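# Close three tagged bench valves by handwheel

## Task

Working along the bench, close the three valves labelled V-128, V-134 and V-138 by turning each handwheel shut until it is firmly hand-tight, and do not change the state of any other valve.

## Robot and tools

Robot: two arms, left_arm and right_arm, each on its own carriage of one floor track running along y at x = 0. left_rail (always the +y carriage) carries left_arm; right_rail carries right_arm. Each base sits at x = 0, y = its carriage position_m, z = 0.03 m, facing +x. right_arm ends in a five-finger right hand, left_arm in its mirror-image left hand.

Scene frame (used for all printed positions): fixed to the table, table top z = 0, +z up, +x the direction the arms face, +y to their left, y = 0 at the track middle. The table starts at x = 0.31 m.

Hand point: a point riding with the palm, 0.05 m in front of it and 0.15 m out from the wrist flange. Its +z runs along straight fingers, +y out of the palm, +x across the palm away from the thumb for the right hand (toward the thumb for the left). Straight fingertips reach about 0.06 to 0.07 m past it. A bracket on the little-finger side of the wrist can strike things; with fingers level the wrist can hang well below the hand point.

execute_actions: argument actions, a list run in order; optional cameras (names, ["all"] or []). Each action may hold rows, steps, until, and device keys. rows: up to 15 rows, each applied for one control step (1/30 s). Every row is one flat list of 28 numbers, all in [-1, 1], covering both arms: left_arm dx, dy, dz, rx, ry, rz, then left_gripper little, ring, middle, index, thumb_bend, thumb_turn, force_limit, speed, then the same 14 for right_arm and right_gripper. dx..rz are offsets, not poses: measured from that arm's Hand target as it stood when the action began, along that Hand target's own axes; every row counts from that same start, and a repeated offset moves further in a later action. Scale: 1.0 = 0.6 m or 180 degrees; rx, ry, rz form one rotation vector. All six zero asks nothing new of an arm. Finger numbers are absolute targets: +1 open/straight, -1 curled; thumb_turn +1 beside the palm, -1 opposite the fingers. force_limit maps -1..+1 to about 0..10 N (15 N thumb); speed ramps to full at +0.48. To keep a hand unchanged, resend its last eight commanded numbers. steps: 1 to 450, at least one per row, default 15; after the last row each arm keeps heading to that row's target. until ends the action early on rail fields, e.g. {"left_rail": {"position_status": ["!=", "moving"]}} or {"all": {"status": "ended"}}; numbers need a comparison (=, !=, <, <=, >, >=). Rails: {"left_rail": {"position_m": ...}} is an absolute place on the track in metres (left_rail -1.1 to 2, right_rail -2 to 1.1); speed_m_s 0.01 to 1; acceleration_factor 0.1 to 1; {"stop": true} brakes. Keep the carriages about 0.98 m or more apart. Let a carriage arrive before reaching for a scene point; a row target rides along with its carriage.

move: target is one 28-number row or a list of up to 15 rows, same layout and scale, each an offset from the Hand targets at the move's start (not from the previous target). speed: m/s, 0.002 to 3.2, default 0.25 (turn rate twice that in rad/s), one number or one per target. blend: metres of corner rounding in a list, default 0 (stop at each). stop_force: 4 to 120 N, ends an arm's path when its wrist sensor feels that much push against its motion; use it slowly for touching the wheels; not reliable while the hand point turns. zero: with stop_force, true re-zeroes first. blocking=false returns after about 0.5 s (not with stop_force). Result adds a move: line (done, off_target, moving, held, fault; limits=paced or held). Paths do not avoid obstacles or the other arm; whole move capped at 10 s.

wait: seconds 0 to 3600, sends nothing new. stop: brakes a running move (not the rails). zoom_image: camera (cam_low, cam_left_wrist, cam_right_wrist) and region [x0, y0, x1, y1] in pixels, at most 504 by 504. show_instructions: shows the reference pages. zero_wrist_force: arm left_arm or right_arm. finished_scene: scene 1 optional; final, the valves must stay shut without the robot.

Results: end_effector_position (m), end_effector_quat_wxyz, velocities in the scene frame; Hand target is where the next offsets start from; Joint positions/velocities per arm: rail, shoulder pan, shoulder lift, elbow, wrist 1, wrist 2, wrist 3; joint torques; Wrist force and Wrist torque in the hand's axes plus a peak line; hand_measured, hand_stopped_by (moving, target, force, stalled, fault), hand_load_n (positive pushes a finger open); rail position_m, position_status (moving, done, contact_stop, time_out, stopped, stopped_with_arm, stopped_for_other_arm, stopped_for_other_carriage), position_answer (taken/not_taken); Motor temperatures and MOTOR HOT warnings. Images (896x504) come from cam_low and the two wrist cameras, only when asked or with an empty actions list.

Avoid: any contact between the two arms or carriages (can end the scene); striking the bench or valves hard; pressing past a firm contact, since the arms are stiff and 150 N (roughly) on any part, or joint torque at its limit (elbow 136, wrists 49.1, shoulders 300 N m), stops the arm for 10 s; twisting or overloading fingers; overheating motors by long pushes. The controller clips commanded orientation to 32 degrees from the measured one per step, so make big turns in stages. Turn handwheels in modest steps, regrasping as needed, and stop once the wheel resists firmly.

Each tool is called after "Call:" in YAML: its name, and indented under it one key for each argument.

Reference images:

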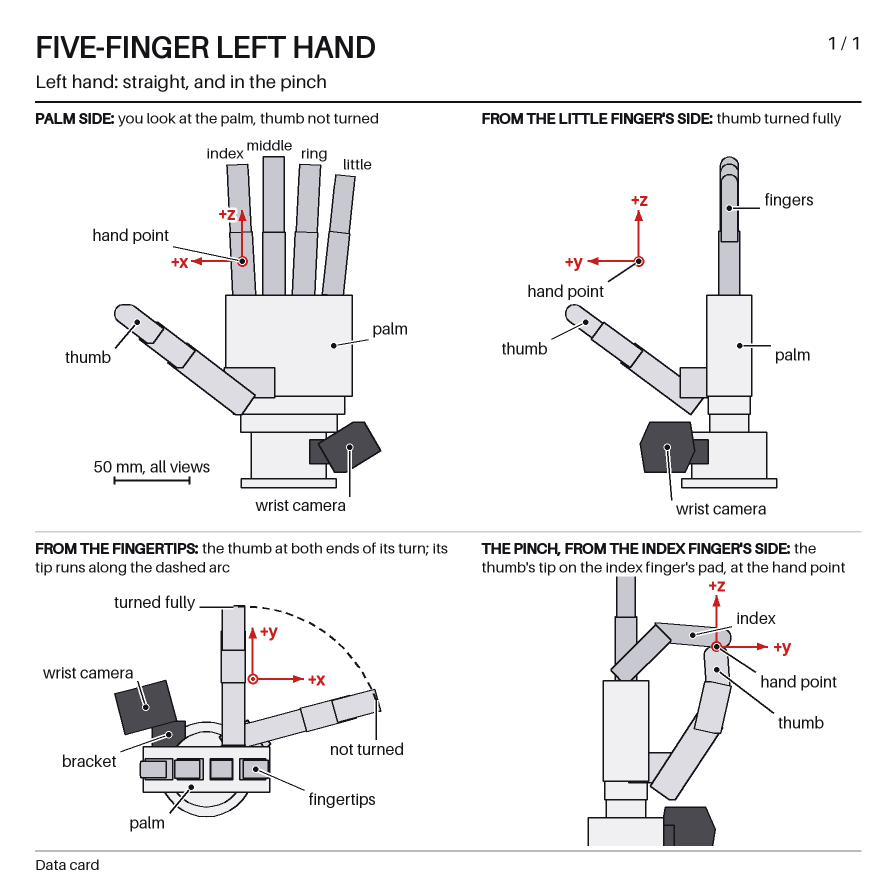

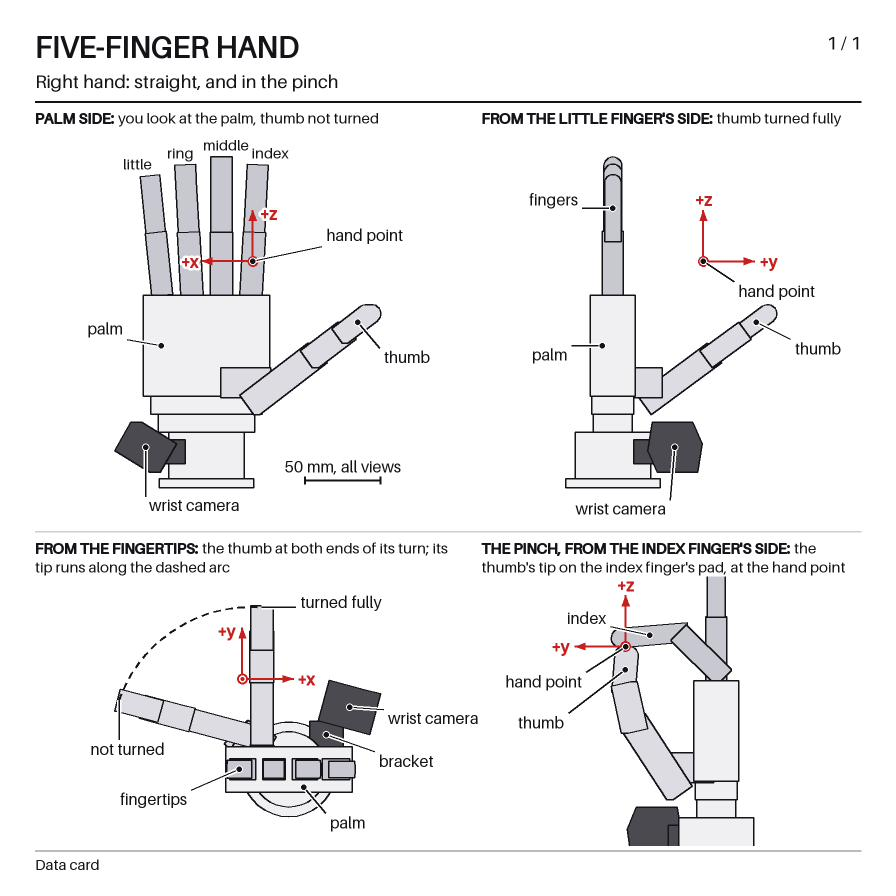

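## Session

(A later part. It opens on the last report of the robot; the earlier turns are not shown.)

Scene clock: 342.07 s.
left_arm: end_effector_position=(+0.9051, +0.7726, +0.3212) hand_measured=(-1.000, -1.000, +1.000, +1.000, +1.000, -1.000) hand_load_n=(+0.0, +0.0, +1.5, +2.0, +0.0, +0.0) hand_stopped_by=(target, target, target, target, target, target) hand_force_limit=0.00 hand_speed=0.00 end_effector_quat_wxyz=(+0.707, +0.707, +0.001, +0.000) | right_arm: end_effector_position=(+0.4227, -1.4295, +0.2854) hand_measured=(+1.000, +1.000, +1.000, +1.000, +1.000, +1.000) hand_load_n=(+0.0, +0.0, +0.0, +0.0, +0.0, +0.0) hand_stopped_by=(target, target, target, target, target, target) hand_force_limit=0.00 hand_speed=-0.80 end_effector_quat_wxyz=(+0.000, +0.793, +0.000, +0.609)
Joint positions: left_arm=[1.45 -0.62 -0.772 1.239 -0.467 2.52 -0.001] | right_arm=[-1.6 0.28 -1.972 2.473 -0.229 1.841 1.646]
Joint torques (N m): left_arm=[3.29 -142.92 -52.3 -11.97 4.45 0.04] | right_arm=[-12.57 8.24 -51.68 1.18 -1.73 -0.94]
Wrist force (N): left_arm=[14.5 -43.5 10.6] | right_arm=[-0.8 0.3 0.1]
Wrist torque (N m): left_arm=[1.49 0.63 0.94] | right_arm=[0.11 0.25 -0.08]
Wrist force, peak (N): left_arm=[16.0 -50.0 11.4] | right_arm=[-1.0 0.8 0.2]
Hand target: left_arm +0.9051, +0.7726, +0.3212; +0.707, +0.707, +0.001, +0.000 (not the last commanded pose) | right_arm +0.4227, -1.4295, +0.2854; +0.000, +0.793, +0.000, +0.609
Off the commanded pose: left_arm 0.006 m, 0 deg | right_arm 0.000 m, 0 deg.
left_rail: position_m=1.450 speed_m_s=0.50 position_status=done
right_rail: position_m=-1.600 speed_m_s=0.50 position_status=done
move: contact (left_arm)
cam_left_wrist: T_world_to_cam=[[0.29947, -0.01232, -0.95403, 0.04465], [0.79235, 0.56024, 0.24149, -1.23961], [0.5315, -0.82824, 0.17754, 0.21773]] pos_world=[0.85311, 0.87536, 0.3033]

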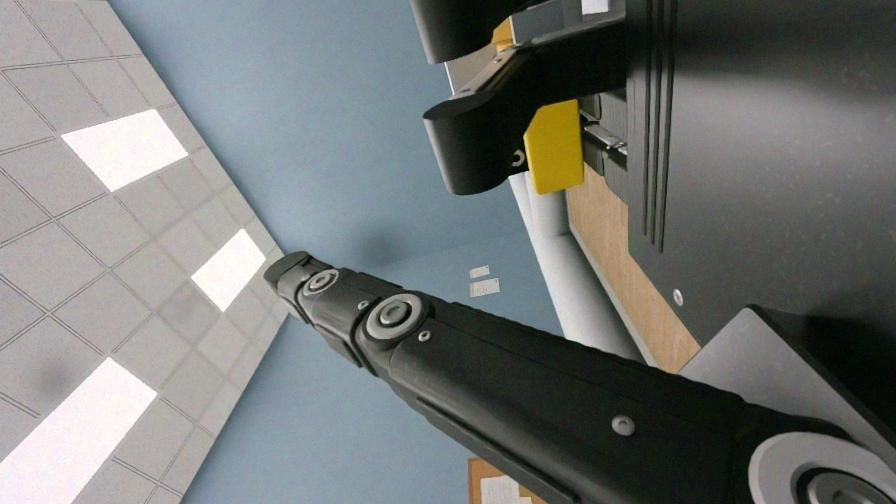

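Call:
move:
  target:
    - [0,-0.025,0,0,0,0,-1,-1,1,1,1,-1,0,0,0,0,0,0,0,0,1,1,1,1,1,1,0,-0.8]
    - [0,-0.025,-0.2117,0,0,0,-1,-1,1,1,1,-1,0,0,0,0,0,0,0,0,1,1,1,1,1,1,0,-0.8]
    - [-0.0833,0.1317,-0.2117,0,0,0,1,1,1,1,1,-1,0,0,0,0,0,0,0,0,1,1,1,1,1,1,0,-0.8]
    - [-0.0833,0.1317,-0.2117,0,0,0.98,1,1,1,1,1,-1,0,0,0,0,0,0,0,0,1,1,1,1,1,1,0,-0.8]
    - [-0.0833,0.1317,-0.2117,0,0,1,1,1,1,1,1,-1,0,0,0,0,0,0,0,0,1,1,1,1,1,1,0,-0.8]
  speed: [0.03,0.1,0.15,0.3,0.2]
  cameras: ["cam_left_wrist"]

Scene clock: 395.57 s.
left_arm: end_effector_position=(+0.8549, +0.8996, +0.4003) hand_measured=(+1.000, +1.000, +1.000, +1.000, +1.000, -1.000) hand_load_n=(-0.5, +0.0, +0.0, +0.0, +0.0, +0.0) hand_stopped_by=(target, target, target, target, target, target) hand_force_limit=0.00 hand_speed=0.00 end_effector_quat_wxyz=(-0.058, -0.060, +0.705, -0.705) | right_arm: end_effector_position=(+0.4227, -1.4295, +0.2854) hand_measured=(+1.000, +1.000, +1.000, +1.000, +1.000, +1.000) hand_load_n=(+0.0, +0.5, +0.0, +0.0, +0.0, +0.0) hand_stopped_by=(target, target, target, target, target, target) hand_force_limit=0.00 hand_speed=-0.80 end_effector_quat_wxyz=(+0.000, +0.793, +0.000, +0.609)
Joint positions: left_arm=[1.45 -0.493 -0.932 1.158 -0.227 2.647 2.974] | right_arm=[-1.6 0.28 -1.972 2.473 -0.229 1.841 1.646]
Joint torques (N m): left_arm=[-6.98 -92.51 -51.59 3.45 -1.77 1.21] | right_arm=[-13.8 6.43 -51.47 1.17 -1.95 -0.85]
Wrist force (N): left_arm=[-1.4 -1.0 0.0] | right_arm=[-0.2 0.5 0.2]
Wrist torque (N m): left_arm=[-0.15 0.39 -0.10] | right_arm=[0.14 0.16 -0.04]
Wrist force, peak (N): left_arm=[14.2 -44.2 10.4] | right_arm=[-1.1 0.9 0.4]
Hand target: left_arm +0.8550, +0.8996, +0.4003; -0.058, -0.060, +0.705, -0.705 (not the last commanded pose) | right_arm +0.4227, -1.4295, +0.2854; +0.000, +0.793, +0.000, +0.609
Off the commanded pose: left_arm 0.000 m, 10 deg | right_arm 0.000 m, 0 deg.
left_rail: position_m=1.450 speed_m_s=0.50 position_status=done
right_rail: position_m=-1.600 speed_m_s=0.50 position_status=done
move: off_target (left_arm; path cut at 10 s); path passed 3 of 5 targets
cam_left_wrist: T_world_to_cam=[[-0.13711, -0.01281, 0.99047, -0.26803], [-0.82322, 0.5576, -0.10674, 0.23283], [-0.55092, -0.83001, -0.087, 1.36842]] pos_world=[0.90881, 1.00255, 0.40938]

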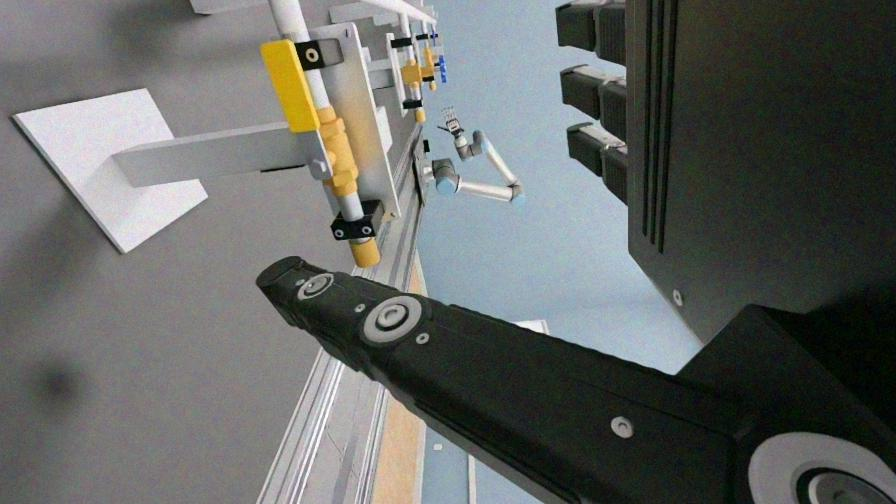

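Call:
zoom_image:
  camera: "cam_left_wrist"
  region: [220, 10, 420, 280]

Scaled by 1.867.

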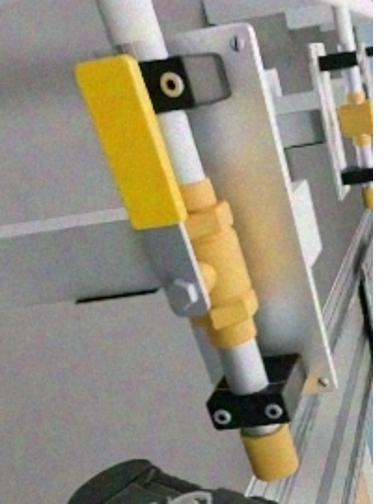

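Call:
move:
  target:
    - [0,0,0,0,0,0.0533,1,1,1,1,1,-1,0,0,0,0,0,0,0,0,1,1,1,1,1,1,0,-0.8]
  speed: 0.2
  cameras: ["cam_left_wrist"]

Scene clock: 405.03 s.
left_arm: end_effector_position=(+0.8549, +0.8996, +0.4002) hand_measured=(+1.000, +1.000, +1.000, +1.000, +1.000, -1.000) hand_load_n=(+0.0, +0.0, +0.0, +0.0, +0.0, +0.0) hand_stopped_by=(target, target, target, target, target, target) hand_force_limit=0.00 hand_speed=0.00 end_effector_quat_wxyz=(+0.001, -0.001, +0.707, -0.707) | right_arm: end_effector_position=(+0.4227, -1.4295, +0.2854) hand_measured=(+1.000, +1.000, +1.000, +1.000, +1.000, +1.000) hand_load_n=(+0.0, +0.0, +0.0, +0.0, +0.0, +0.0) hand_stopped_by=(target, target, target, target, target, target) hand_force_limit=0.00 hand_speed=-0.80 end_effector_quat_wxyz=(+0.000, +0.793, +0.000, +0.609)
Joint positions: left_arm=[1.45 -0.498 -0.95 1.178 -0.228 2.642 3.141] | right_arm=[-1.6 0.28 -1.972 2.473 -0.229 1.841 1.646]
Joint torques (N m): left_arm=[-7.6 -107.84 -43.07 3.18 -1.72 1.23] | right_arm=[-11.39 6.67 -50.35 0.67 -1.7 -0.91]
Wrist force (N): left_arm=[-1.4 -0.9 0.0] | right_arm=[-0.9 0.3 0.4]
Wrist torque (N m): left_arm=[-0.13 0.35 -0.10] | right_arm=[0.10 0.25 -0.08]
Wrist force, peak (N): left_arm=[-1.8 -1.1 0.1] | right_arm=[-0.9 0.6 0.7]
Hand target: left_arm +0.8550, +0.8996, +0.4003; +0.001, +0.000, +0.707, -0.707 | right_arm +0.4227, -1.4295, +0.2854; +0.000, +0.793, +0.000, +0.609
Off the commanded pose: left_arm 0.000 m, 0 deg | right_arm 0.000 m, 0 deg.
left_rail: position_m=1.450 speed_m_s=0.50 position_status=done
right_rail: position_m=-1.600 speed_m_s=0.50 position_status=done
move: done
cam_left_wrist: T_world_to_cam=[[-0.30008, -0.01322, 0.95382, -0.11349], [-0.79401, 0.55762, -0.24208, 0.262], [-0.52867, -0.82999, -0.17783, 1.38573]] pos_world=[0.90657, 1.00254, 0.4181]

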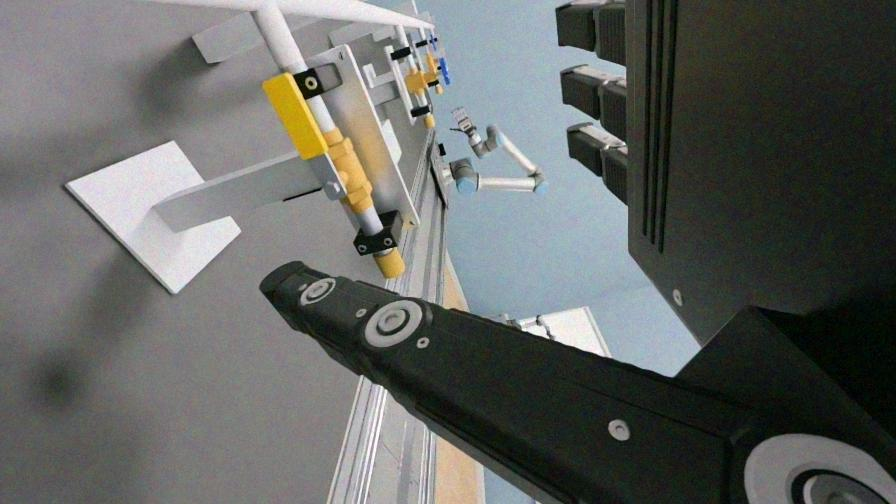

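Call:
move:
  target:
    - [0,0.2088,0,0,0,0,1,1,1,1,1,-1,0,0,0,0,0,0,0,0,1,1,1,1,1,1,0,-0.8]
    - [0,0.2088,0.211,0,0,0,1,1,1,1,1,-1,0,0,0,0,0,0,0,0,1,1,1,1,1,1,0,-0.8]
  speed: [0.1,0.04]
  stop_force: 10
  cameras: ["cam_left_wrist"]

Call:
zoom_image:
  camera: "cam_left_wrist"
  region: [200, 0, 650, 270]

Scene clock: 419.83 s.
left_arm: end_effector_position=(+0.8552, +0.7730, +0.2750) hand_measured=(+1.000, +1.000, +1.000, +1.000, +1.000, -1.000) hand_load_n=(+0.0, +0.0, +0.0, -0.5, +0.0, +0.0) hand_stopped_by=(target, target, target, target, target, target) hand_force_limit=0.00 hand_speed=0.00 end_effector_quat_wxyz=(+0.001, +0.000, +0.707, -0.707) | right_arm: end_effector_position=(+0.4227, -1.4295, +0.2854) hand_measured=(+1.000, +1.000, +1.000, +1.000, +1.000, +1.000) hand_load_n=(+0.0, +0.0, +0.0, +0.0, +0.0, +0.0) hand_stopped_by=(target, target, target, target, target, target) hand_force_limit=0.00 hand_speed=-0.80 end_effector_quat_wxyz=(+0.000, +0.793, +0.000, +0.609)
Joint positions: left_arm=[1.45 -0.613 -0.807 1.16 -0.354 2.527 3.142] | right_arm=[-1.6 0.28 -1.972 2.473 -0.229 1.841 1.646]
Joint torques (N m): left_arm=[-7.22 -88.06 -50.79 3.26 -1.78 1.57] | right_arm=[-13.22 7.11 -50.54 1.19 -2.01 -0.93]
Wrist force (N): left_arm=[-1.0 -0.9 0.1] | right_arm=[-0.6 0.3 0.1]
Wrist torque (N m): left_arm=[-0.13 0.31 0.03] | right_arm=[0.12 0.22 -0.07]
Wrist force, peak (N): left_arm=[-1.3 -1.9 0.0] | right_arm=[-1.0 0.6 0.4]
Hand target: left_arm +0.8552, +0.7730, +0.2750; +0.001, +0.000, +0.707, -0.707 | right_arm +0.4227, -1.4295, +0.2854; +0.000, +0.793, +0.000, +0.609
Off the commanded pose: left_arm 0.000 m, 0 deg | right_arm 0.000 m, 0 deg.
left_rail: position_m=1.450 speed_m_s=0.50 position_status=done
right_rail: position_m=-1.600 speed_m_s=0.50 position_status=done
move: done
cam_left_wrist: T_world_to_cam=[[-0.30036, -0.01325, 0.95373, 0.00462], [-0.79392, 0.55766, -0.24228, 0.30239], [-0.52865, -0.82996, -0.17802, 1.25851]] pos_world=[0.90677, 0.87594, 0.2929]

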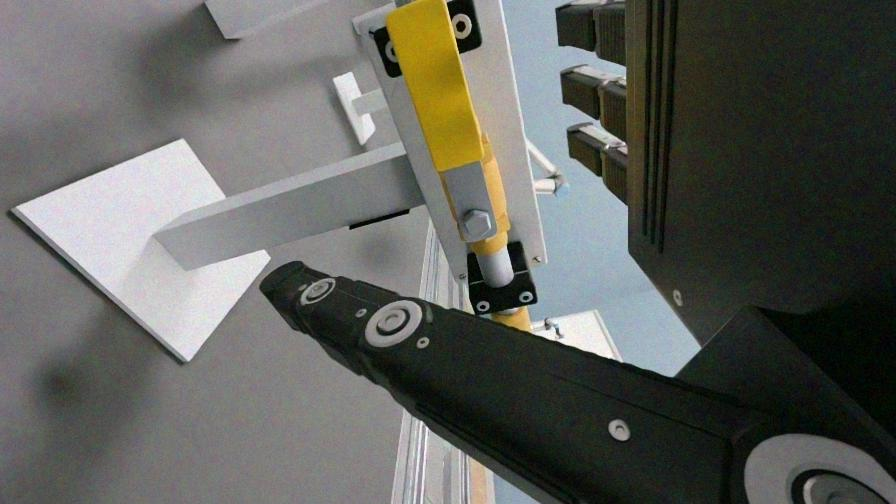

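Scaled by 1.120.

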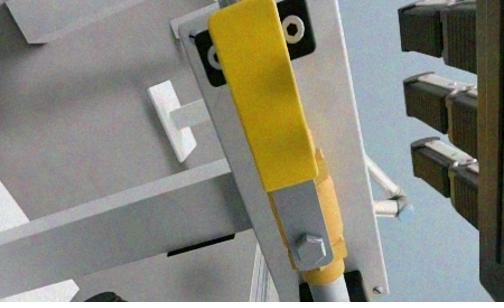

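Call:
move:
  target:
    - [0,0.08,0,0,0,0,1,1,1,1,1,-1,0,0,0,0,0,0,0,0,1,1,1,1,1,1,0,-0.8]
  speed: 0.01
  stop_force: 8
  cameras: ["cam_left_wrist"]

Scene clock: 430.43 s.
left_arm: end_effector_position=(+0.8552, +0.7729, +0.2335) hand_measured=(+1.000, +1.000, +1.000, +1.000, +1.000, -1.000) hand_load_n=(+0.0, +0.0, +0.5, +0.0, +0.0, +0.0) hand_stopped_by=(target, target, target, target, target, target) hand_force_limit=0.00 hand_speed=0.00 end_effector_quat_wxyz=(+0.001, +0.000, +0.707, -0.707) | right_arm: end_effector_position=(+0.4227, -1.4295, +0.2854) hand_measured=(+1.000, +1.000, +1.000, +1.000, +1.000, +1.000) hand_load_n=(+0.0, +0.0, +0.0, +0.0, +0.0, +0.0) hand_stopped_by=(target, target, target, target, target, target) hand_force_limit=0.00 hand_speed=-0.80 end_effector_quat_wxyz=(+0.000, +0.793, +0.000, +0.609)
Joint positions: left_arm=[1.45 -0.613 -0.779 1.189 -0.41 2.527 3.142] | right_arm=[-1.6 0.28 -1.972 2.473 -0.229 1.841 1.646]
Joint torques (N m): left_arm=[-0.34 -102.91 -43.68 4.2 0.41 0.91] | right_arm=[-12.76 6.79 -49.37 1.17 -1.77 -0.53]
Wrist force (N): left_arm=[2.2 -11.1 -2.6] | right_arm=[-0.6 0.3 0.5]
Wrist torque (N m): left_arm=[0.50 0.40 0.48] | right_arm=[0.09 0.20 -0.06]
Wrist force, peak (N): left_arm=[3.2 -16.3 -3.8] | right_arm=[-0.9 0.5 0.7]
Hand target: left_arm +0.8552, +0.7729, +0.2335; +0.001, +0.000, +0.707, -0.707 (not the last commanded pose) | right_arm +0.4227, -1.4295, +0.2854; +0.000, +0.793, +0.000, +0.609
Off the commanded pose: left_arm 0.007 m, 0 deg | right_arm 0.000 m, 0 deg.
left_rail: position_m=1.450 speed_m_s=0.50 position_status=done
right_rail: position_m=-1.600 speed_m_s=0.50 position_status=done
move: contact (left_arm)
cam_left_wrist: T_world_to_cam=[[-0.30044, -0.0132, 0.95371, 0.04425], [-0.79389, 0.55766, -0.24237, 0.29246], [-0.52865, -0.82996, -0.17802, 1.25109]] pos_world=[0.90687, 0.87584, 0.2514]

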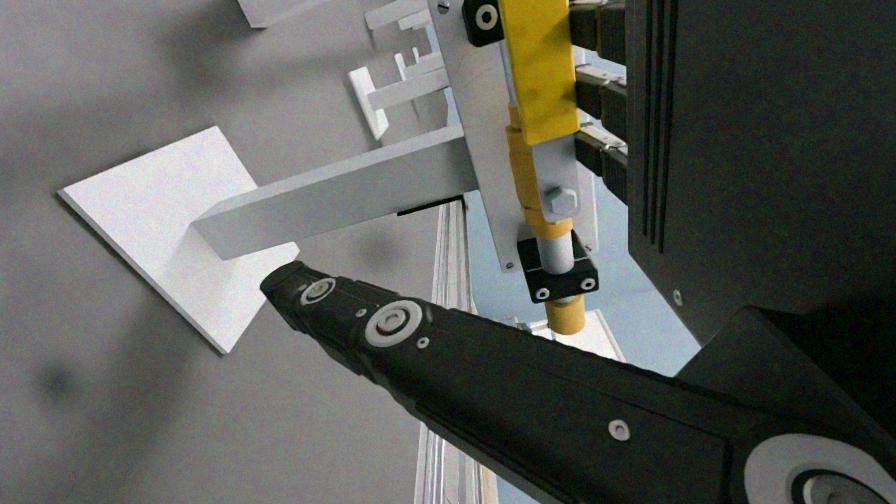

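Call:
move:
  target:
    - [0.0068,0.005,0,0,0,-0.0444,1,1,1,1,1,-1,0,0,0,0,0,0,0,0,1,1,1,1,1,1,0,-0.8]
  speed: 0.02
  stop_force: 50
  cameras: ["cam_left_wrist"]

Scene clock: 442.33 s.
left_arm: end_effector_position=(+0.8532, +0.7729, +0.2323) hand_measured=(+1.000, +1.000, +1.000, +1.000, +1.000, -1.000) hand_load_n=(+5.5, +4.0, +0.0, +0.0, +0.0, +0.0) hand_stopped_by=(target, target, target, target, target, target) hand_force_limit=0.00 hand_speed=0.00 end_effector_quat_wxyz=(-0.024, -0.025, +0.707, -0.707) | right_arm: end_effector_position=(+0.4227, -1.4295, +0.2854) hand_measured=(+1.000, +1.000, +1.000, +1.000, +1.000, +1.000) hand_load_n=(+0.0, +0.0, +0.0, +0.0, +0.0, +0.0) hand_stopped_by=(target, target, target, target, target, target) hand_force_limit=0.00 hand_speed=-0.80 end_effector_quat_wxyz=(+0.000, +0.793, +0.000, +0.609)
Joint positions: left_arm=[1.45 -0.612 -0.774 1.186 -0.412 2.528 3.072] | right_arm=[-1.6 0.28 -1.972 2.473 -0.229 1.841 1.646]
Joint torques (N m): left_arm=[11.19 12.47 35.65 18.22 -9.79 -0.82] | right_arm=[-12.2 4.83 -51.14 1.34 -1.93 -0.6]
Wrist force (N): left_arm=[35.5 -103.0 -9.4] | right_arm=[-0.7 0.4 0.3]
Wrist torque (N m): left_arm=[5.42 1.67 7.89] | right_arm=[0.12 0.24 -0.07]
Wrist force, peak (N): left_arm=[37.6 -106.8 -9.9] | right_arm=[-1.0 0.6 0.4]
Hand target: left_arm +0.8532, +0.7729, +0.2323; -0.024, -0.025, +0.707, -0.707 (not the last commanded pose) | right_arm +0.4227, -1.4295, +0.2854; +0.000, +0.793, +0.000, +0.609
Off the commanded pose: left_arm 0.003 m, 4 deg | right_arm 0.000 m, 0 deg.
left_rail: position_m=1.450 speed_m_s=0.50 position_status=done
right_rail: position_m=-1.600 speed_m_s=0.50 position_status=done
move: contact (left_arm)
cam_left_wrist: T_world_to_cam=[[-0.23342, -0.01289, 0.97229, -0.01696], [-0.80883, 0.55759, -0.18679, 0.29046], [-0.53973, -0.83002, -0.14058, 1.2506]] pos_world=[0.90597, 0.87585, 0.24655]

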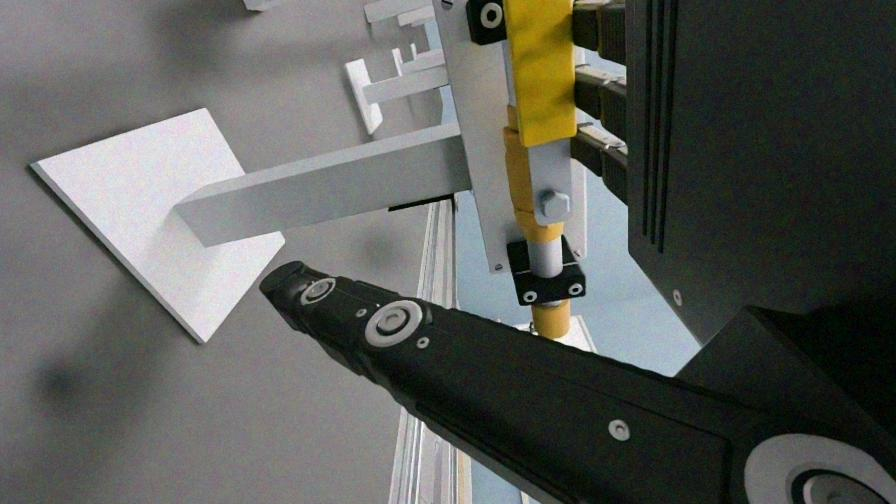

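Call:
move:
  target:
    - [0,-0.03,0,0,0,0,1,1,1,1,1,-1,0,0,0,0,0,0,0,0,1,1,1,1,1,1,0,-0.8]
    - [0,-0.04,-0.2117,0,0,0,1,1,1,1,1,-1,0,0,0,0,0,0,0,0,1,1,1,1,1,1,0,-0.8]
    - [-0.05,-0.24,-0.2117,0,0,0,1,1,1,1,1,-1,0,0,0,0,0,0,0,0,1,1,1,1,1,1,0,-0.8]
  speed: [0.03,0.1,0.15]
  cameras: ["cam_left_wrist"]

Call:
zoom_image:
  camera: "cam_left_wrist"
  region: [220, 10, 420, 280]

Scene clock: 466.80 s.
left_arm: end_effector_position=(+0.8928, +0.9000, +0.3737) hand_measured=(+1.000, +1.000, +1.000, +1.000, +1.000, -1.000) hand_load_n=(+0.0, -0.5, +0.0, +0.0, +0.0, +0.0) hand_stopped_by=(target, target, target, target, target, target) hand_force_limit=0.00 hand_speed=0.00 end_effector_quat_wxyz=(-0.024, -0.025, +0.707, -0.707) | right_arm: end_effector_position=(+0.4227, -1.4295, +0.2854) hand_measured=(+1.000, +1.000, +1.000, +1.000, +1.000, +1.000) hand_load_n=(+0.0, +0.0, +0.0, +0.0, +0.0, +0.0) hand_stopped_by=(target, target, target, target, target, target) hand_force_limit=0.00 hand_speed=-0.80 end_effector_quat_wxyz=(+0.000, +0.793, +0.000, +0.609)
Joint positions: left_arm=[1.45 -0.477 -0.867 1.091 -0.224 2.663 3.072] | right_arm=[-1.6 0.28 -1.972 2.473 -0.229 1.841 1.646]
Joint torques (N m): left_arm=[13.83 -85.81 -52.65 3.07 1.89 1.37] | right_arm=[-11.84 7.54 -49.49 0.66 -1.47 -0.16]
Wrist force (N): left_arm=[-0.3 -3.6 -0.1] | right_arm=[-0.6 0.5 0.3]
Wrist torque (N m): left_arm=[-0.53 0.22 0.04] | right_arm=[0.13 0.21 -0.06]
Wrist force, peak (N): left_arm=[35.2 -103.5 -9.4] | right_arm=[-0.6 0.9 0.6]
Hand target: left_arm +0.8929, +0.9000, +0.3738; -0.024, -0.025, +0.707, -0.707 | right_arm +0.4227, -1.4295, +0.2854; +0.000, +0.793, +0.000, +0.609
Off the commanded pose: left_arm 0.000 m, 0 deg | right_arm 0.000 m, 0 deg.
left_rail: position_m=1.450 speed_m_s=0.50 position_status=done
right_rail: position_m=-1.600 speed_m_s=0.50 position_status=done
move: done
cam_left_wrist: T_world_to_cam=[[-0.23342, -0.01289, 0.97229, -0.14356], [-0.80883, 0.55759, -0.18679, 0.27804], [-0.53973, -0.83002, -0.14058, 1.39735]] pos_world=[0.94556, 1.00295, 0.38795]

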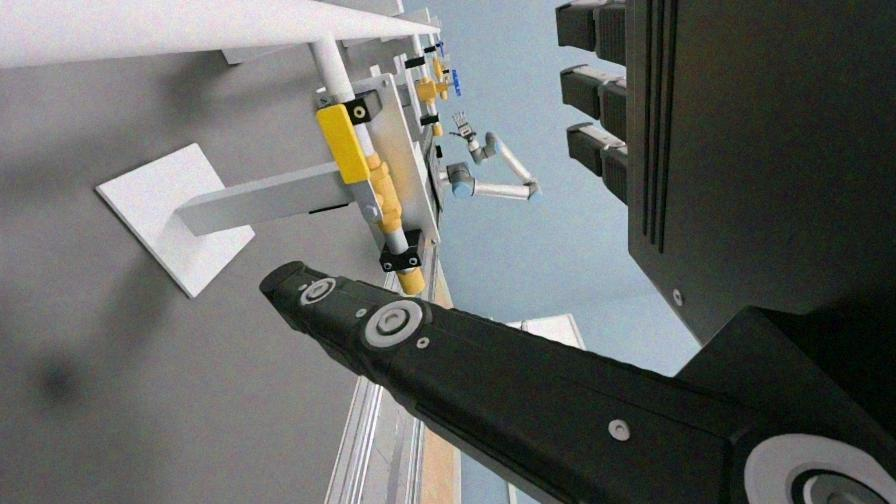

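Scaled by 1.867.

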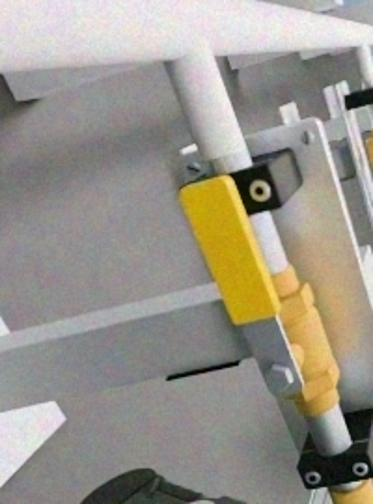

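Call:
move:
  target:
    - [0,0,0,0,0,-0.5,1,1,1,1,1,-1,0,0,0,0,0,0,0,0,1,1,1,1,1,1,0,-0.8]
    - [0,0,0,0,0,-0.978,1,1,1,1,1,-1,0,0,0,0,0,0,0,0,1,1,1,1,1,1,0,-0.8]
  speed: 0.3
  blend: [0.02,0]

Scene clock: 476.53 s.
left_arm: end_effector_position=(+0.8929, +0.9000, +0.3738) hand_measured=(+1.000, +1.000, +1.000, +1.000, +1.000, -1.000) hand_load_n=(+0.0, +0.0, +0.0, +0.0, +0.0, +0.0) hand_stopped_by=(target, target, target, target, target, target) hand_force_limit=0.00 hand_speed=0.00 end_effector_quat_wxyz=(+0.707, +0.707, +0.000, +0.001) | right_arm: end_effector_position=(+0.4227, -1.4295, +0.2854) hand_measured=(+1.000, +1.000, +1.000, +1.000, +1.000, +1.000) hand_load_n=(+0.0, +0.0, +0.0, +0.0, +0.0, +0.0) hand_stopped_by=(target, target, target, target, target, target) hand_force_limit=0.00 hand_speed=-0.80 end_effector_quat_wxyz=(+0.000, +0.793, +0.000, +0.609)
Joint positions: left_arm=[1.45 -0.51 -0.902 1.37 -0.468 2.63 0] | right_arm=[-1.6 0.28 -1.972 2.473 -0.229 1.841 1.646]
Joint torques (N m): left_arm=[-8.01 -105.71 -26.33 -4.72 -1.79 -2.03] | right_arm=[-13.7 8.53 -49.12 1.2 -1.9 -0.77]
Wrist force (N): left_arm=[0.7 -1.9 0.3] | right_arm=[-0.5 0.3 0.8]
Wrist torque (N m): left_arm=[-0.53 0.02 -0.02] | right_arm=[0.08 0.19 -0.06]
Wrist force, peak (N): left_arm=[-0.3 -3.8 0.7] | right_arm=[-1.2 0.4 0.5]
Hand target: left_arm +0.8929, +0.9000, +0.3738; +0.707, +0.707, +0.001, +0.001 | right_arm +0.4227, -1.4295, +0.2854; +0.000, +0.793, +0.000, +0.609
Off the commanded pose: left_arm 0.000 m, 0 deg | right_arm 0.000 m, 0 deg.
left_rail: position_m=1.450 speed_m_s=0.50 position_status=done
right_rail: position_m=-1.600 speed_m_s=0.50 position_status=done
move: done

Call:
move:
  target:
    - [0.0402,-0.1313,0,0,0,0,1,1,1,1,1,-1,0,0,0,0,0,0,0,0,1,1,1,1,1,1,0,-0.8]
    - [0.0402,-0.1313,0.2117,0,0,0,1,1,1,1,1,-1,0,0,0,0,0,0,0,0,1,1,1,1,1,1,0,-0.8]
  speed: [0.1,0.04]
  stop_force: 10
  cameras: ["cam_left_wrist"]

Call:
zoom_image:
  camera: "cam_left_wrist"
  region: [400, 0, 660, 260]

Scene clock: 486.40 s.
left_arm: end_effector_position=(+0.9172, +0.7730, +0.2951) hand_measured=(+1.000, +1.000, +1.000, +1.000, +1.000, -1.000) hand_load_n=(+0.0, +0.0, +0.0, +0.0, +0.0, +0.0) hand_stopped_by=(target, target, target, target, target, target) hand_force_limit=0.00 hand_speed=0.00 end_effector_quat_wxyz=(+0.707, +0.707, +0.001, +0.001) | right_arm: end_effector_position=(+0.4227, -1.4295, +0.2854) hand_measured=(+1.000, +1.000, +1.000, +1.000, +1.000, +1.000) hand_load_n=(+0.0, +0.0, +0.0, +0.0, +0.0, +0.0) hand_stopped_by=(target, target, target, target, target, target) hand_force_limit=0.00 hand_speed=-0.80 end_effector_quat_wxyz=(+0.000, +0.793, +0.000, +0.609)
Joint positions: left_arm=[1.45 -0.613 -0.734 1.219 -0.486 2.527 0] | right_arm=[-1.6 0.28 -1.972 2.473 -0.229 1.841 1.646]
Joint torques (N m): left_arm=[-6.93 -91.59 -48.25 3.08 -1.74 1.56] | right_arm=[-10.79 6.02 -49.66 1.4 -1.49 -0.62]
Wrist force (N): left_arm=[0.8 -1.8 0.1] | right_arm=[-0.7 0.3 0.4]
Wrist torque (N m): left_arm=[-0.51 0.00 -0.01] | right_arm=[0.10 0.23 -0.07]
Wrist force, peak (N): left_arm=[1.2 -2.2 0.4] | right_arm=[-0.9 0.6 1.0]
Hand target: left_arm +0.9172, +0.7730, +0.2951; +0.707, +0.707, +0.001, +0.001 | right_arm +0.4227, -1.4295, +0.2854; +0.000, +0.793, +0.000, +0.609
Off the commanded pose: left_arm 0.000 m, 0 deg | right_arm 0.000 m, 0 deg.
left_rail: position_m=1.450 speed_m_s=0.50 position_status=done
right_rail: position_m=-1.600 speed_m_s=0.50 position_status=done
move: done
cam_left_wrist: T_world_to_cam=[[0.30007, -0.01251, -0.95383, 0.01561], [0.79221, 0.56028, 0.24187, -1.24319], [0.53138, -0.82821, 0.17803, 0.21616]] pos_world=[0.86532, 0.87576, 0.2771]

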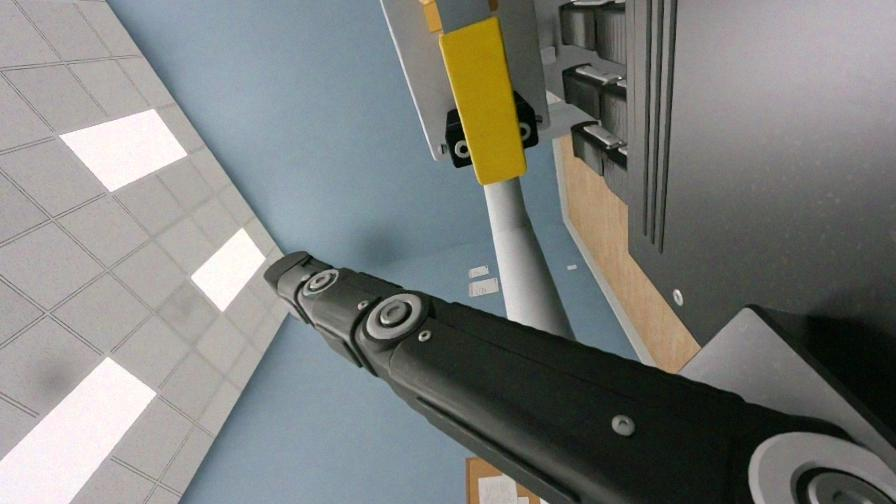

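Scaled by 1.938.

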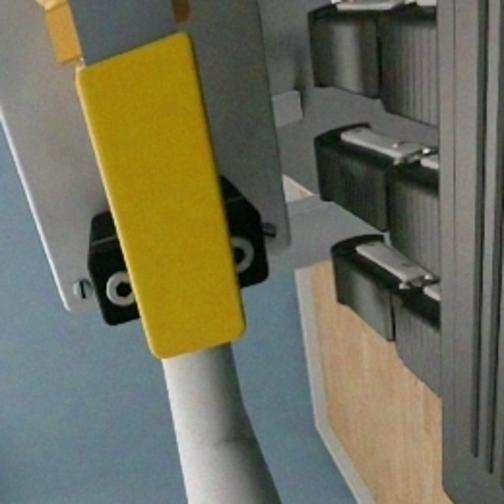

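Call:
move:
  target:
    - [0,0.08,0,0,0,0,1,1,1,1,1,-1,0,0,0,0,0,0,0,0,1,1,1,1,1,1,0,-0.8]
  speed: 0.01
  stop_force: 8
  cameras: ["cam_left_wrist"]

Call:
zoom_image:
  camera: "cam_left_wrist"
  region: [400, 0, 660, 260]

Scene clock: 494.97 s.
left_arm: end_effector_position=(+0.9172, +0.7730, +0.3195) hand_measured=(+1.000, +1.000, +1.000, +1.000, +1.000, -1.000) hand_load_n=(+0.0, +0.0, +0.5, +0.5, +0.0, +0.0) hand_stopped_by=(target, target, target, target, target, target) hand_force_limit=0.00 hand_speed=0.00 end_effector_quat_wxyz=(+0.707, +0.707, +0.001, +0.001) | right_arm: end_effector_position=(+0.4227, -1.4295, +0.2854) hand_measured=(+1.000, +1.000, +1.000, +1.000, +1.000, +1.000) hand_load_n=(+0.0, +0.0, +0.0, +0.0, +0.0, +0.0) hand_stopped_by=(target, target, target, target, target, target) hand_force_limit=0.00 hand_speed=-0.80 end_effector_quat_wxyz=(+0.000, +0.793, +0.000, +0.609)
Joint positions: left_arm=[1.45 -0.613 -0.753 1.208 -0.455 2.527 0] | right_arm=[-1.6 0.28 -1.972 2.473 -0.229 1.841 1.646]
Joint torques (N m): left_arm=[-4.53 -100.82 -33.51 -6.71 1.01 -1.35] | right_arm=[-11.21 5.89 -49.13 0.95 -1.5 -0.69]
Wrist force (N): left_arm=[2.2 -10.7 1.5] | right_arm=[-0.7 0.2 0.3]
Wrist torque (N m): left_arm=[-0.12 0.07 0.10] | right_arm=[0.10 0.23 -0.07]
Wrist force, peak (N): left_arm=[4.3 -16.4 2.6] | right_arm=[-1.1 0.4 0.6]
Hand target: left_arm +0.9172, +0.7730, +0.3195; +0.707, +0.707, +0.001, +0.001 (not the last commanded pose) | right_arm +0.4227, -1.4295, +0.2854; +0.000, +0.793, +0.000, +0.609
Off the commanded pose: left_arm 0.024 m, 0 deg | right_arm 0.000 m, 0 deg.
left_rail: position_m=1.450 speed_m_s=0.50 position_status=done
right_rail: position_m=-1.600 speed_m_s=0.50 position_status=done
move: contact (left_arm)
cam_left_wrist: T_world_to_cam=[[0.29992, -0.0125, -0.95388, 0.03914], [0.79226, 0.56025, 0.24176, -1.24903], [0.53139, -0.82823, 0.17794, 0.21189]] pos_world=[0.86522, 0.87576, 0.3016]

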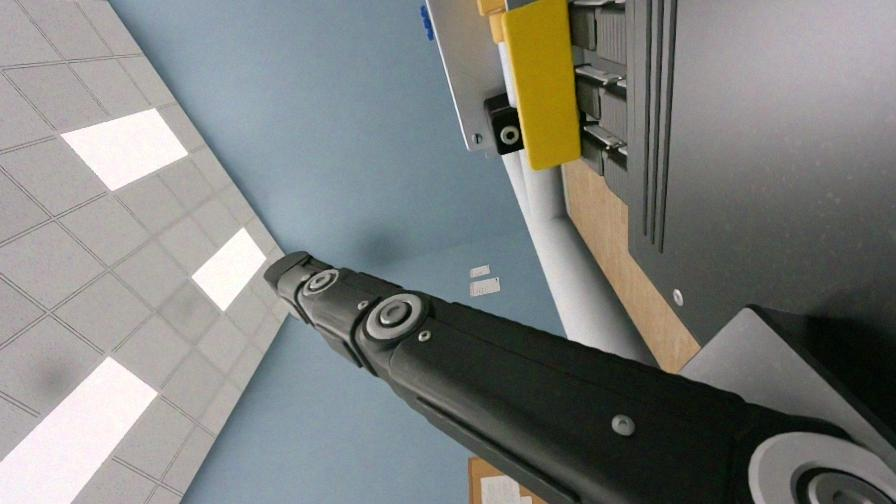

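Scaled by 1.938.

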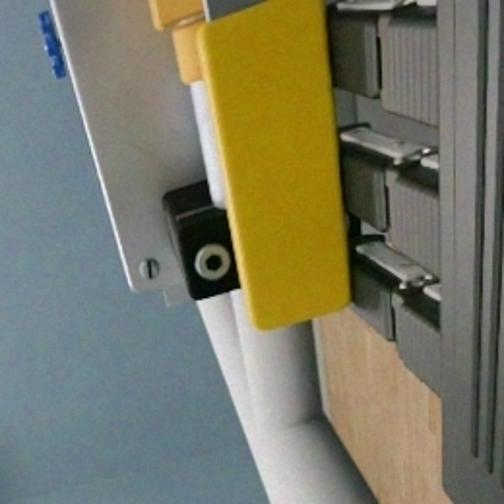

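Call:
move:
  target:
    - [0,0.015,0,0,0,0.01,1,1,1,1,1,-1,0,0,0,0,0,0,0,0,1,1,1,1,1,1,0,-0.8]
  speed: 0.01
  stop_force: 75
  cameras: ["cam_left_wrist"]

Call:
zoom_image:
  camera: "cam_left_wrist"
  region: [400, 0, 660, 260]

Scene clock: 500.87 s.
left_arm: end_effector_position=(+0.9172, +0.7730, +0.3267) hand_measured=(+1.000, +1.000, +1.000, +1.000, +1.000, -1.000) hand_load_n=(+0.0, +5.5, +2.0, +0.0, +0.0, +0.0) hand_stopped_by=(target, target, target, target, target, target) hand_force_limit=0.00 hand_speed=0.00 end_effector_quat_wxyz=(+0.707, +0.707, -0.008, +0.010) | right_arm: end_effector_position=(+0.4227, -1.4295, +0.2854) hand_measured=(+1.000, +1.000, +1.000, +1.000, +1.000, +1.000) hand_load_n=(-0.5, +0.0, +0.0, +0.0, +0.0, +0.0) hand_stopped_by=(target, target, target, target, target, target) hand_force_limit=0.00 hand_speed=-0.80 end_effector_quat_wxyz=(+0.000, +0.793, +0.000, +0.609)
Joint positions: left_arm=[1.45 -0.612 -0.756 1.2 -0.444 2.528 0.025] | right_arm=[-1.6 0.28 -1.972 2.473 -0.229 1.841 1.646]
Joint torques (N m): left_arm=[8.19 -187.48 -83.88 -19.99 -2.94 -2.67] | right_arm=[-11.36 6.36 -49.5 1.09 -1.82 -0.15]
Wrist force (N): left_arm=[-8.7 -84.0 6.8] | right_arm=[-0.4 0.7 0.1]
Wrist torque (N m): left_arm=[3.12 -0.29 2.72] | right_arm=[0.18 0.19 -0.05]
Wrist force, peak (N): left_arm=[-10.0 -87.3 6.0] | right_arm=[-0.9 0.6 0.8]
Hand target: left_arm +0.9172, +0.7730, +0.3267; +0.707, +0.707, -0.008, +0.010 (not the last commanded pose) | right_arm +0.4227, -1.4295, +0.2854; +0.000, +0.793, +0.000, +0.609
Off the commanded pose: left_arm 0.002 m, 0 deg | right_arm 0.000 m, 0 deg.
left_rail: position_m=1.450 speed_m_s=0.50 position_status=done
right_rail: position_m=-1.600 speed_m_s=0.50 position_status=done
move: contact (left_arm)
cam_left_wrist: T_world_to_cam=[[0.32419, -0.01243, -0.94591, 0.02109], [0.78585, 0.56018, 0.26197, -1.25147], [0.52662, -0.82828, 0.19137, 0.21061]] pos_world=[0.86572, 0.87576, 0.3075]

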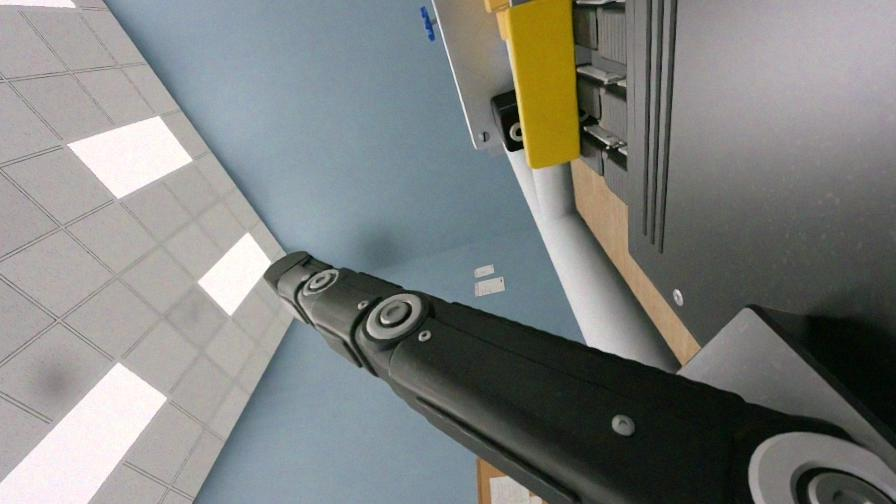

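Scaled by 1.938.

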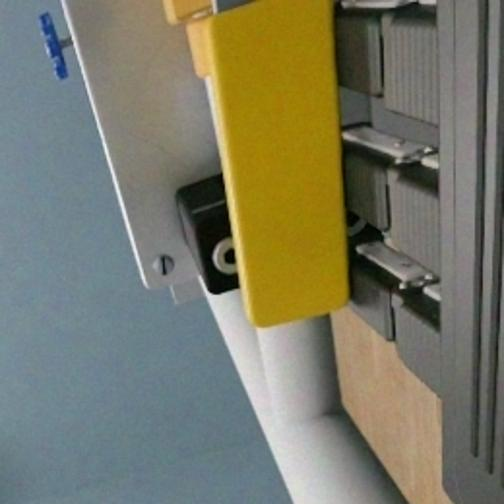

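Call:
move:
  target:
    - [-0.014,0.0172,0,0,0,0.0456,1,1,1,1,1,-1,0,0,0,0,0,0,0,0,1,1,1,1,1,1,0,-0.8]
  speed: 0.02
  stop_force: 90
  cameras: ["cam_left_wrist"]

Call:
zoom_image:
  camera: "cam_left_wrist"
  region: [400, 0, 660, 260]

Scene clock: 517.70 s.
left_arm: end_effector_position=(+0.9085, +0.7730, +0.3368) hand_measured=(+1.000, +1.000, +1.000, +1.000, +1.000, -1.000) hand_load_n=(+0.0, +4.5, +1.5, +0.0, +0.0, +0.0) hand_stopped_by=(target, target, target, target, target, target) hand_force_limit=0.00 hand_speed=0.00 end_effector_quat_wxyz=(+0.705, +0.705, -0.059, +0.060) | right_arm: end_effector_position=(+0.4227, -1.4295, +0.2854) hand_measured=(+1.000, +1.000, +1.000, +1.000, +1.000, +1.000) hand_load_n=(+0.0, +0.0, +0.0, +0.0, +0.0, +0.0) hand_stopped_by=(target, target, target, target, target, target) hand_force_limit=0.00 hand_speed=-0.80 end_effector_quat_wxyz=(+0.000, +0.793, +0.000, +0.609)
Joint positions: left_arm=[1.45 -0.612 -0.761 1.196 -0.435 2.529 0.168] | right_arm=[-1.6 0.28 -1.972 2.473 -0.229 1.841 1.646]
Joint torques (N m): left_arm=[6.58 -188.36 -82.02 -5.1 6.92 1.05] | right_arm=[-12.3 6.21 -48.47 0.98 -1.83 -0.3]
Wrist force (N): left_arm=[11.9 -65.3 10.5] | right_arm=[-0.6 0.4 0.7]
Wrist torque (N m): left_arm=[2.02 0.94 2.89] | right_arm=[0.09 0.21 -0.07]
Wrist force, peak (N): left_arm=[-6.0 -86.0 7.6] | right_arm=[-1.1 0.6 0.4]
Hand target: left_arm +0.9085, +0.7730, +0.3368; +0.705, +0.705, -0.059, +0.060 | right_arm +0.4227, -1.4295, +0.2854; +0.000, +0.793, +0.000, +0.609
Off the commanded pose: left_arm 0.000 m, 0 deg | right_arm 0.000 m, 0 deg.
left_rail: position_m=1.450 speed_m_s=0.50 position_status=done
right_rail: position_m=-1.600 speed_m_s=0.50 position_status=done
move: done
cam_left_wrist: T_world_to_cam=[[0.45592, -0.01224, -0.88994, -0.10521], [0.74039, 0.56012, 0.37161, -1.2429], [0.49392, -0.82832, 0.26443, 0.21836]] pos_world=[0.86035, 0.87576, 0.3105]

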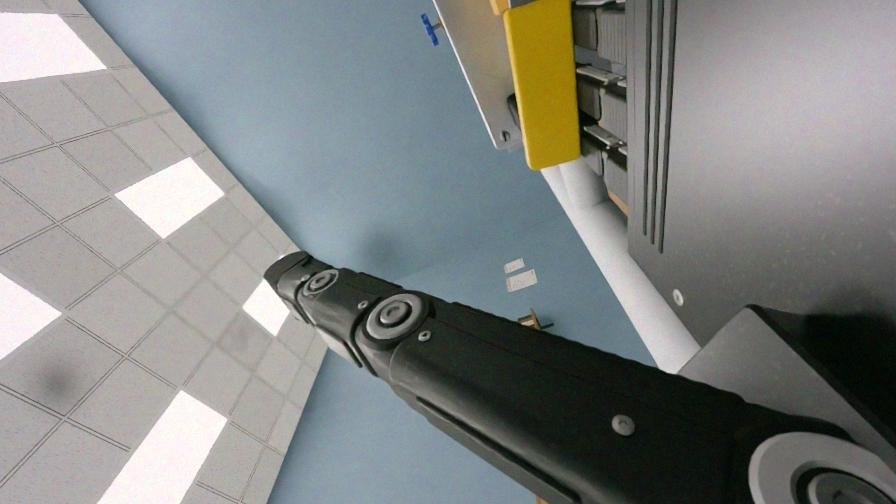

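Scaled by 1.938.

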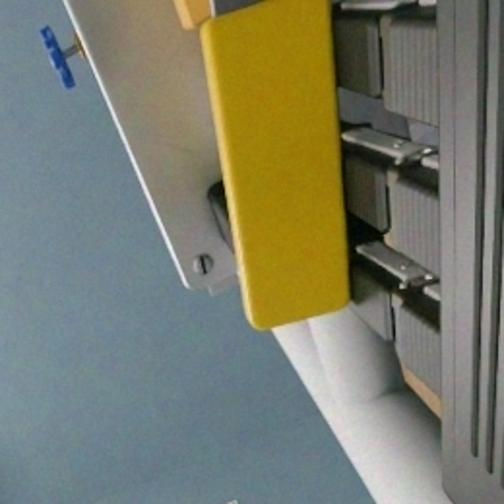

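Call:
move:
  target:
    - [-0.0267,0.033,0,0,0,0.095,1,1,1,1,1,-1,0,0,0,0,0,0,0,0,1,1,1,1,1,1,0,-0.8]
    - [-0.0573,0.0597,0,0,0,0.1783,1,1,1,1,1,-1,0,0,0,0,0,0,0,0,1,1,1,1,1,1,0,-0.8]
  speed: 0.03
  stop_force: 90
  cameras: ["cam_left_wrist"]

Call:
zoom_image:
  camera: "cam_left_wrist"
  region: [400, 0, 660, 260]

Scene clock: 536.87 s.
left_arm: end_effector_position=(+0.8686, +0.7729, +0.3664) hand_measured=(+1.000, +1.000, +1.000, +1.000, +1.000, -1.000) hand_load_n=(+0.0, +0.0, +0.5, +2.5, +0.0, -0.5) hand_stopped_by=(target, target, target, target, target, target) hand_force_limit=0.00 hand_speed=0.00 end_effector_quat_wxyz=(+0.661, +0.661, -0.251, +0.253) | right_arm: end_effector_position=(+0.4227, -1.4295, +0.2854) hand_measured=(+1.000, +1.000, +1.000, +1.000, +1.000, +1.000) hand_load_n=(+0.0, +0.0, +0.0, +0.0, +0.0, +0.0) hand_stopped_by=(target, target, target, target, target, target) hand_force_limit=0.00 hand_speed=-0.80 end_effector_quat_wxyz=(+0.000, +0.793, +0.000, +0.609)
Joint positions: left_arm=[1.45 -0.613 -0.785 1.185 -0.401 2.527 0.729] | right_arm=[-1.6 0.28 -1.972 2.473 -0.229 1.841 1.646]
Joint torques (N m): left_arm=[-13.9 -160.07 -73.34 -3.84 2.02 2.33] | right_arm=[-11.33 6.06 -48.12 0.75 -1.74 -0.62]
Wrist force (N): left_arm=[-16.4 -37.5 0.9] | right_arm=[-0.8 0.2 0.9]
Wrist torque (N m): left_arm=[1.24 -0.82 -1.03] | right_arm=[0.06 0.22 -0.08]
Wrist force, peak (N): left_arm=[13.3 -67.5 11.3] | right_arm=[-1.1 0.7 0.4]
Hand target: left_arm +0.8686, +0.7729, +0.3664; +0.661, +0.661, -0.251, +0.253 | right_arm +0.4227, -1.4295, +0.2854; +0.000, +0.793, +0.000, +0.609
Off the commanded pose: left_arm 0.000 m, 0 deg | right_arm 0.000 m, 0 deg.
left_rail: position_m=1.450 speed_m_s=0.50 position_status=done
right_rail: position_m=-1.600 speed_m_s=0.50 position_status=done
move: done
cam_left_wrist: T_world_to_cam=[[0.85908, -0.0115, -0.51172, -0.5501], [0.4296, 0.55972, 0.70863, -1.0775], [0.27827, -0.8286, 0.48579, 0.3367]] pos_world=[0.84178, 0.87576, 0.31849]

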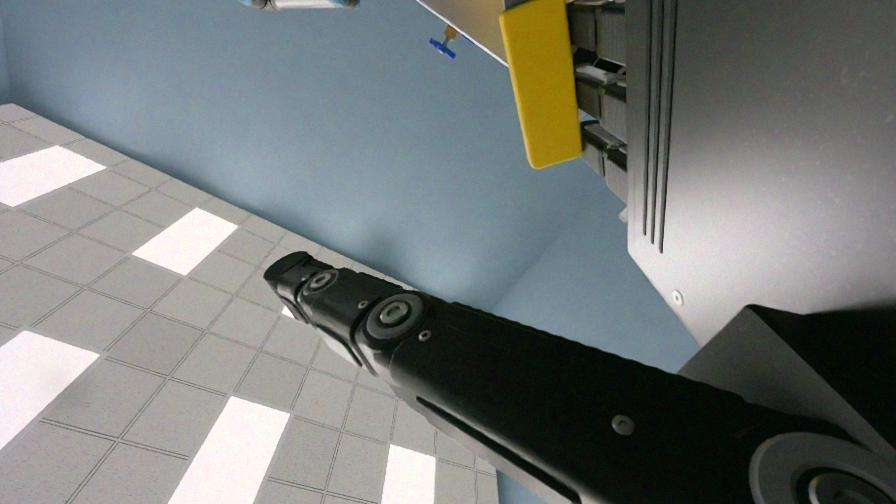

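Scaled by 1.938.

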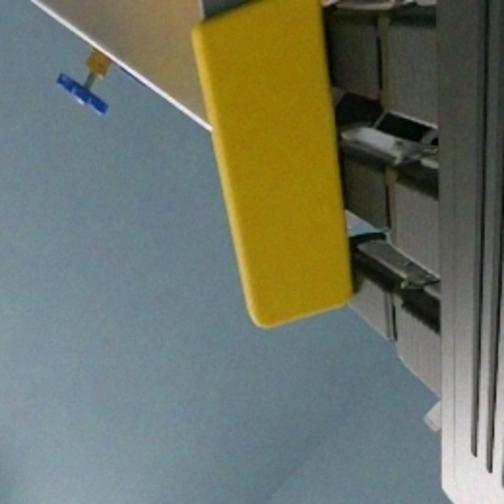

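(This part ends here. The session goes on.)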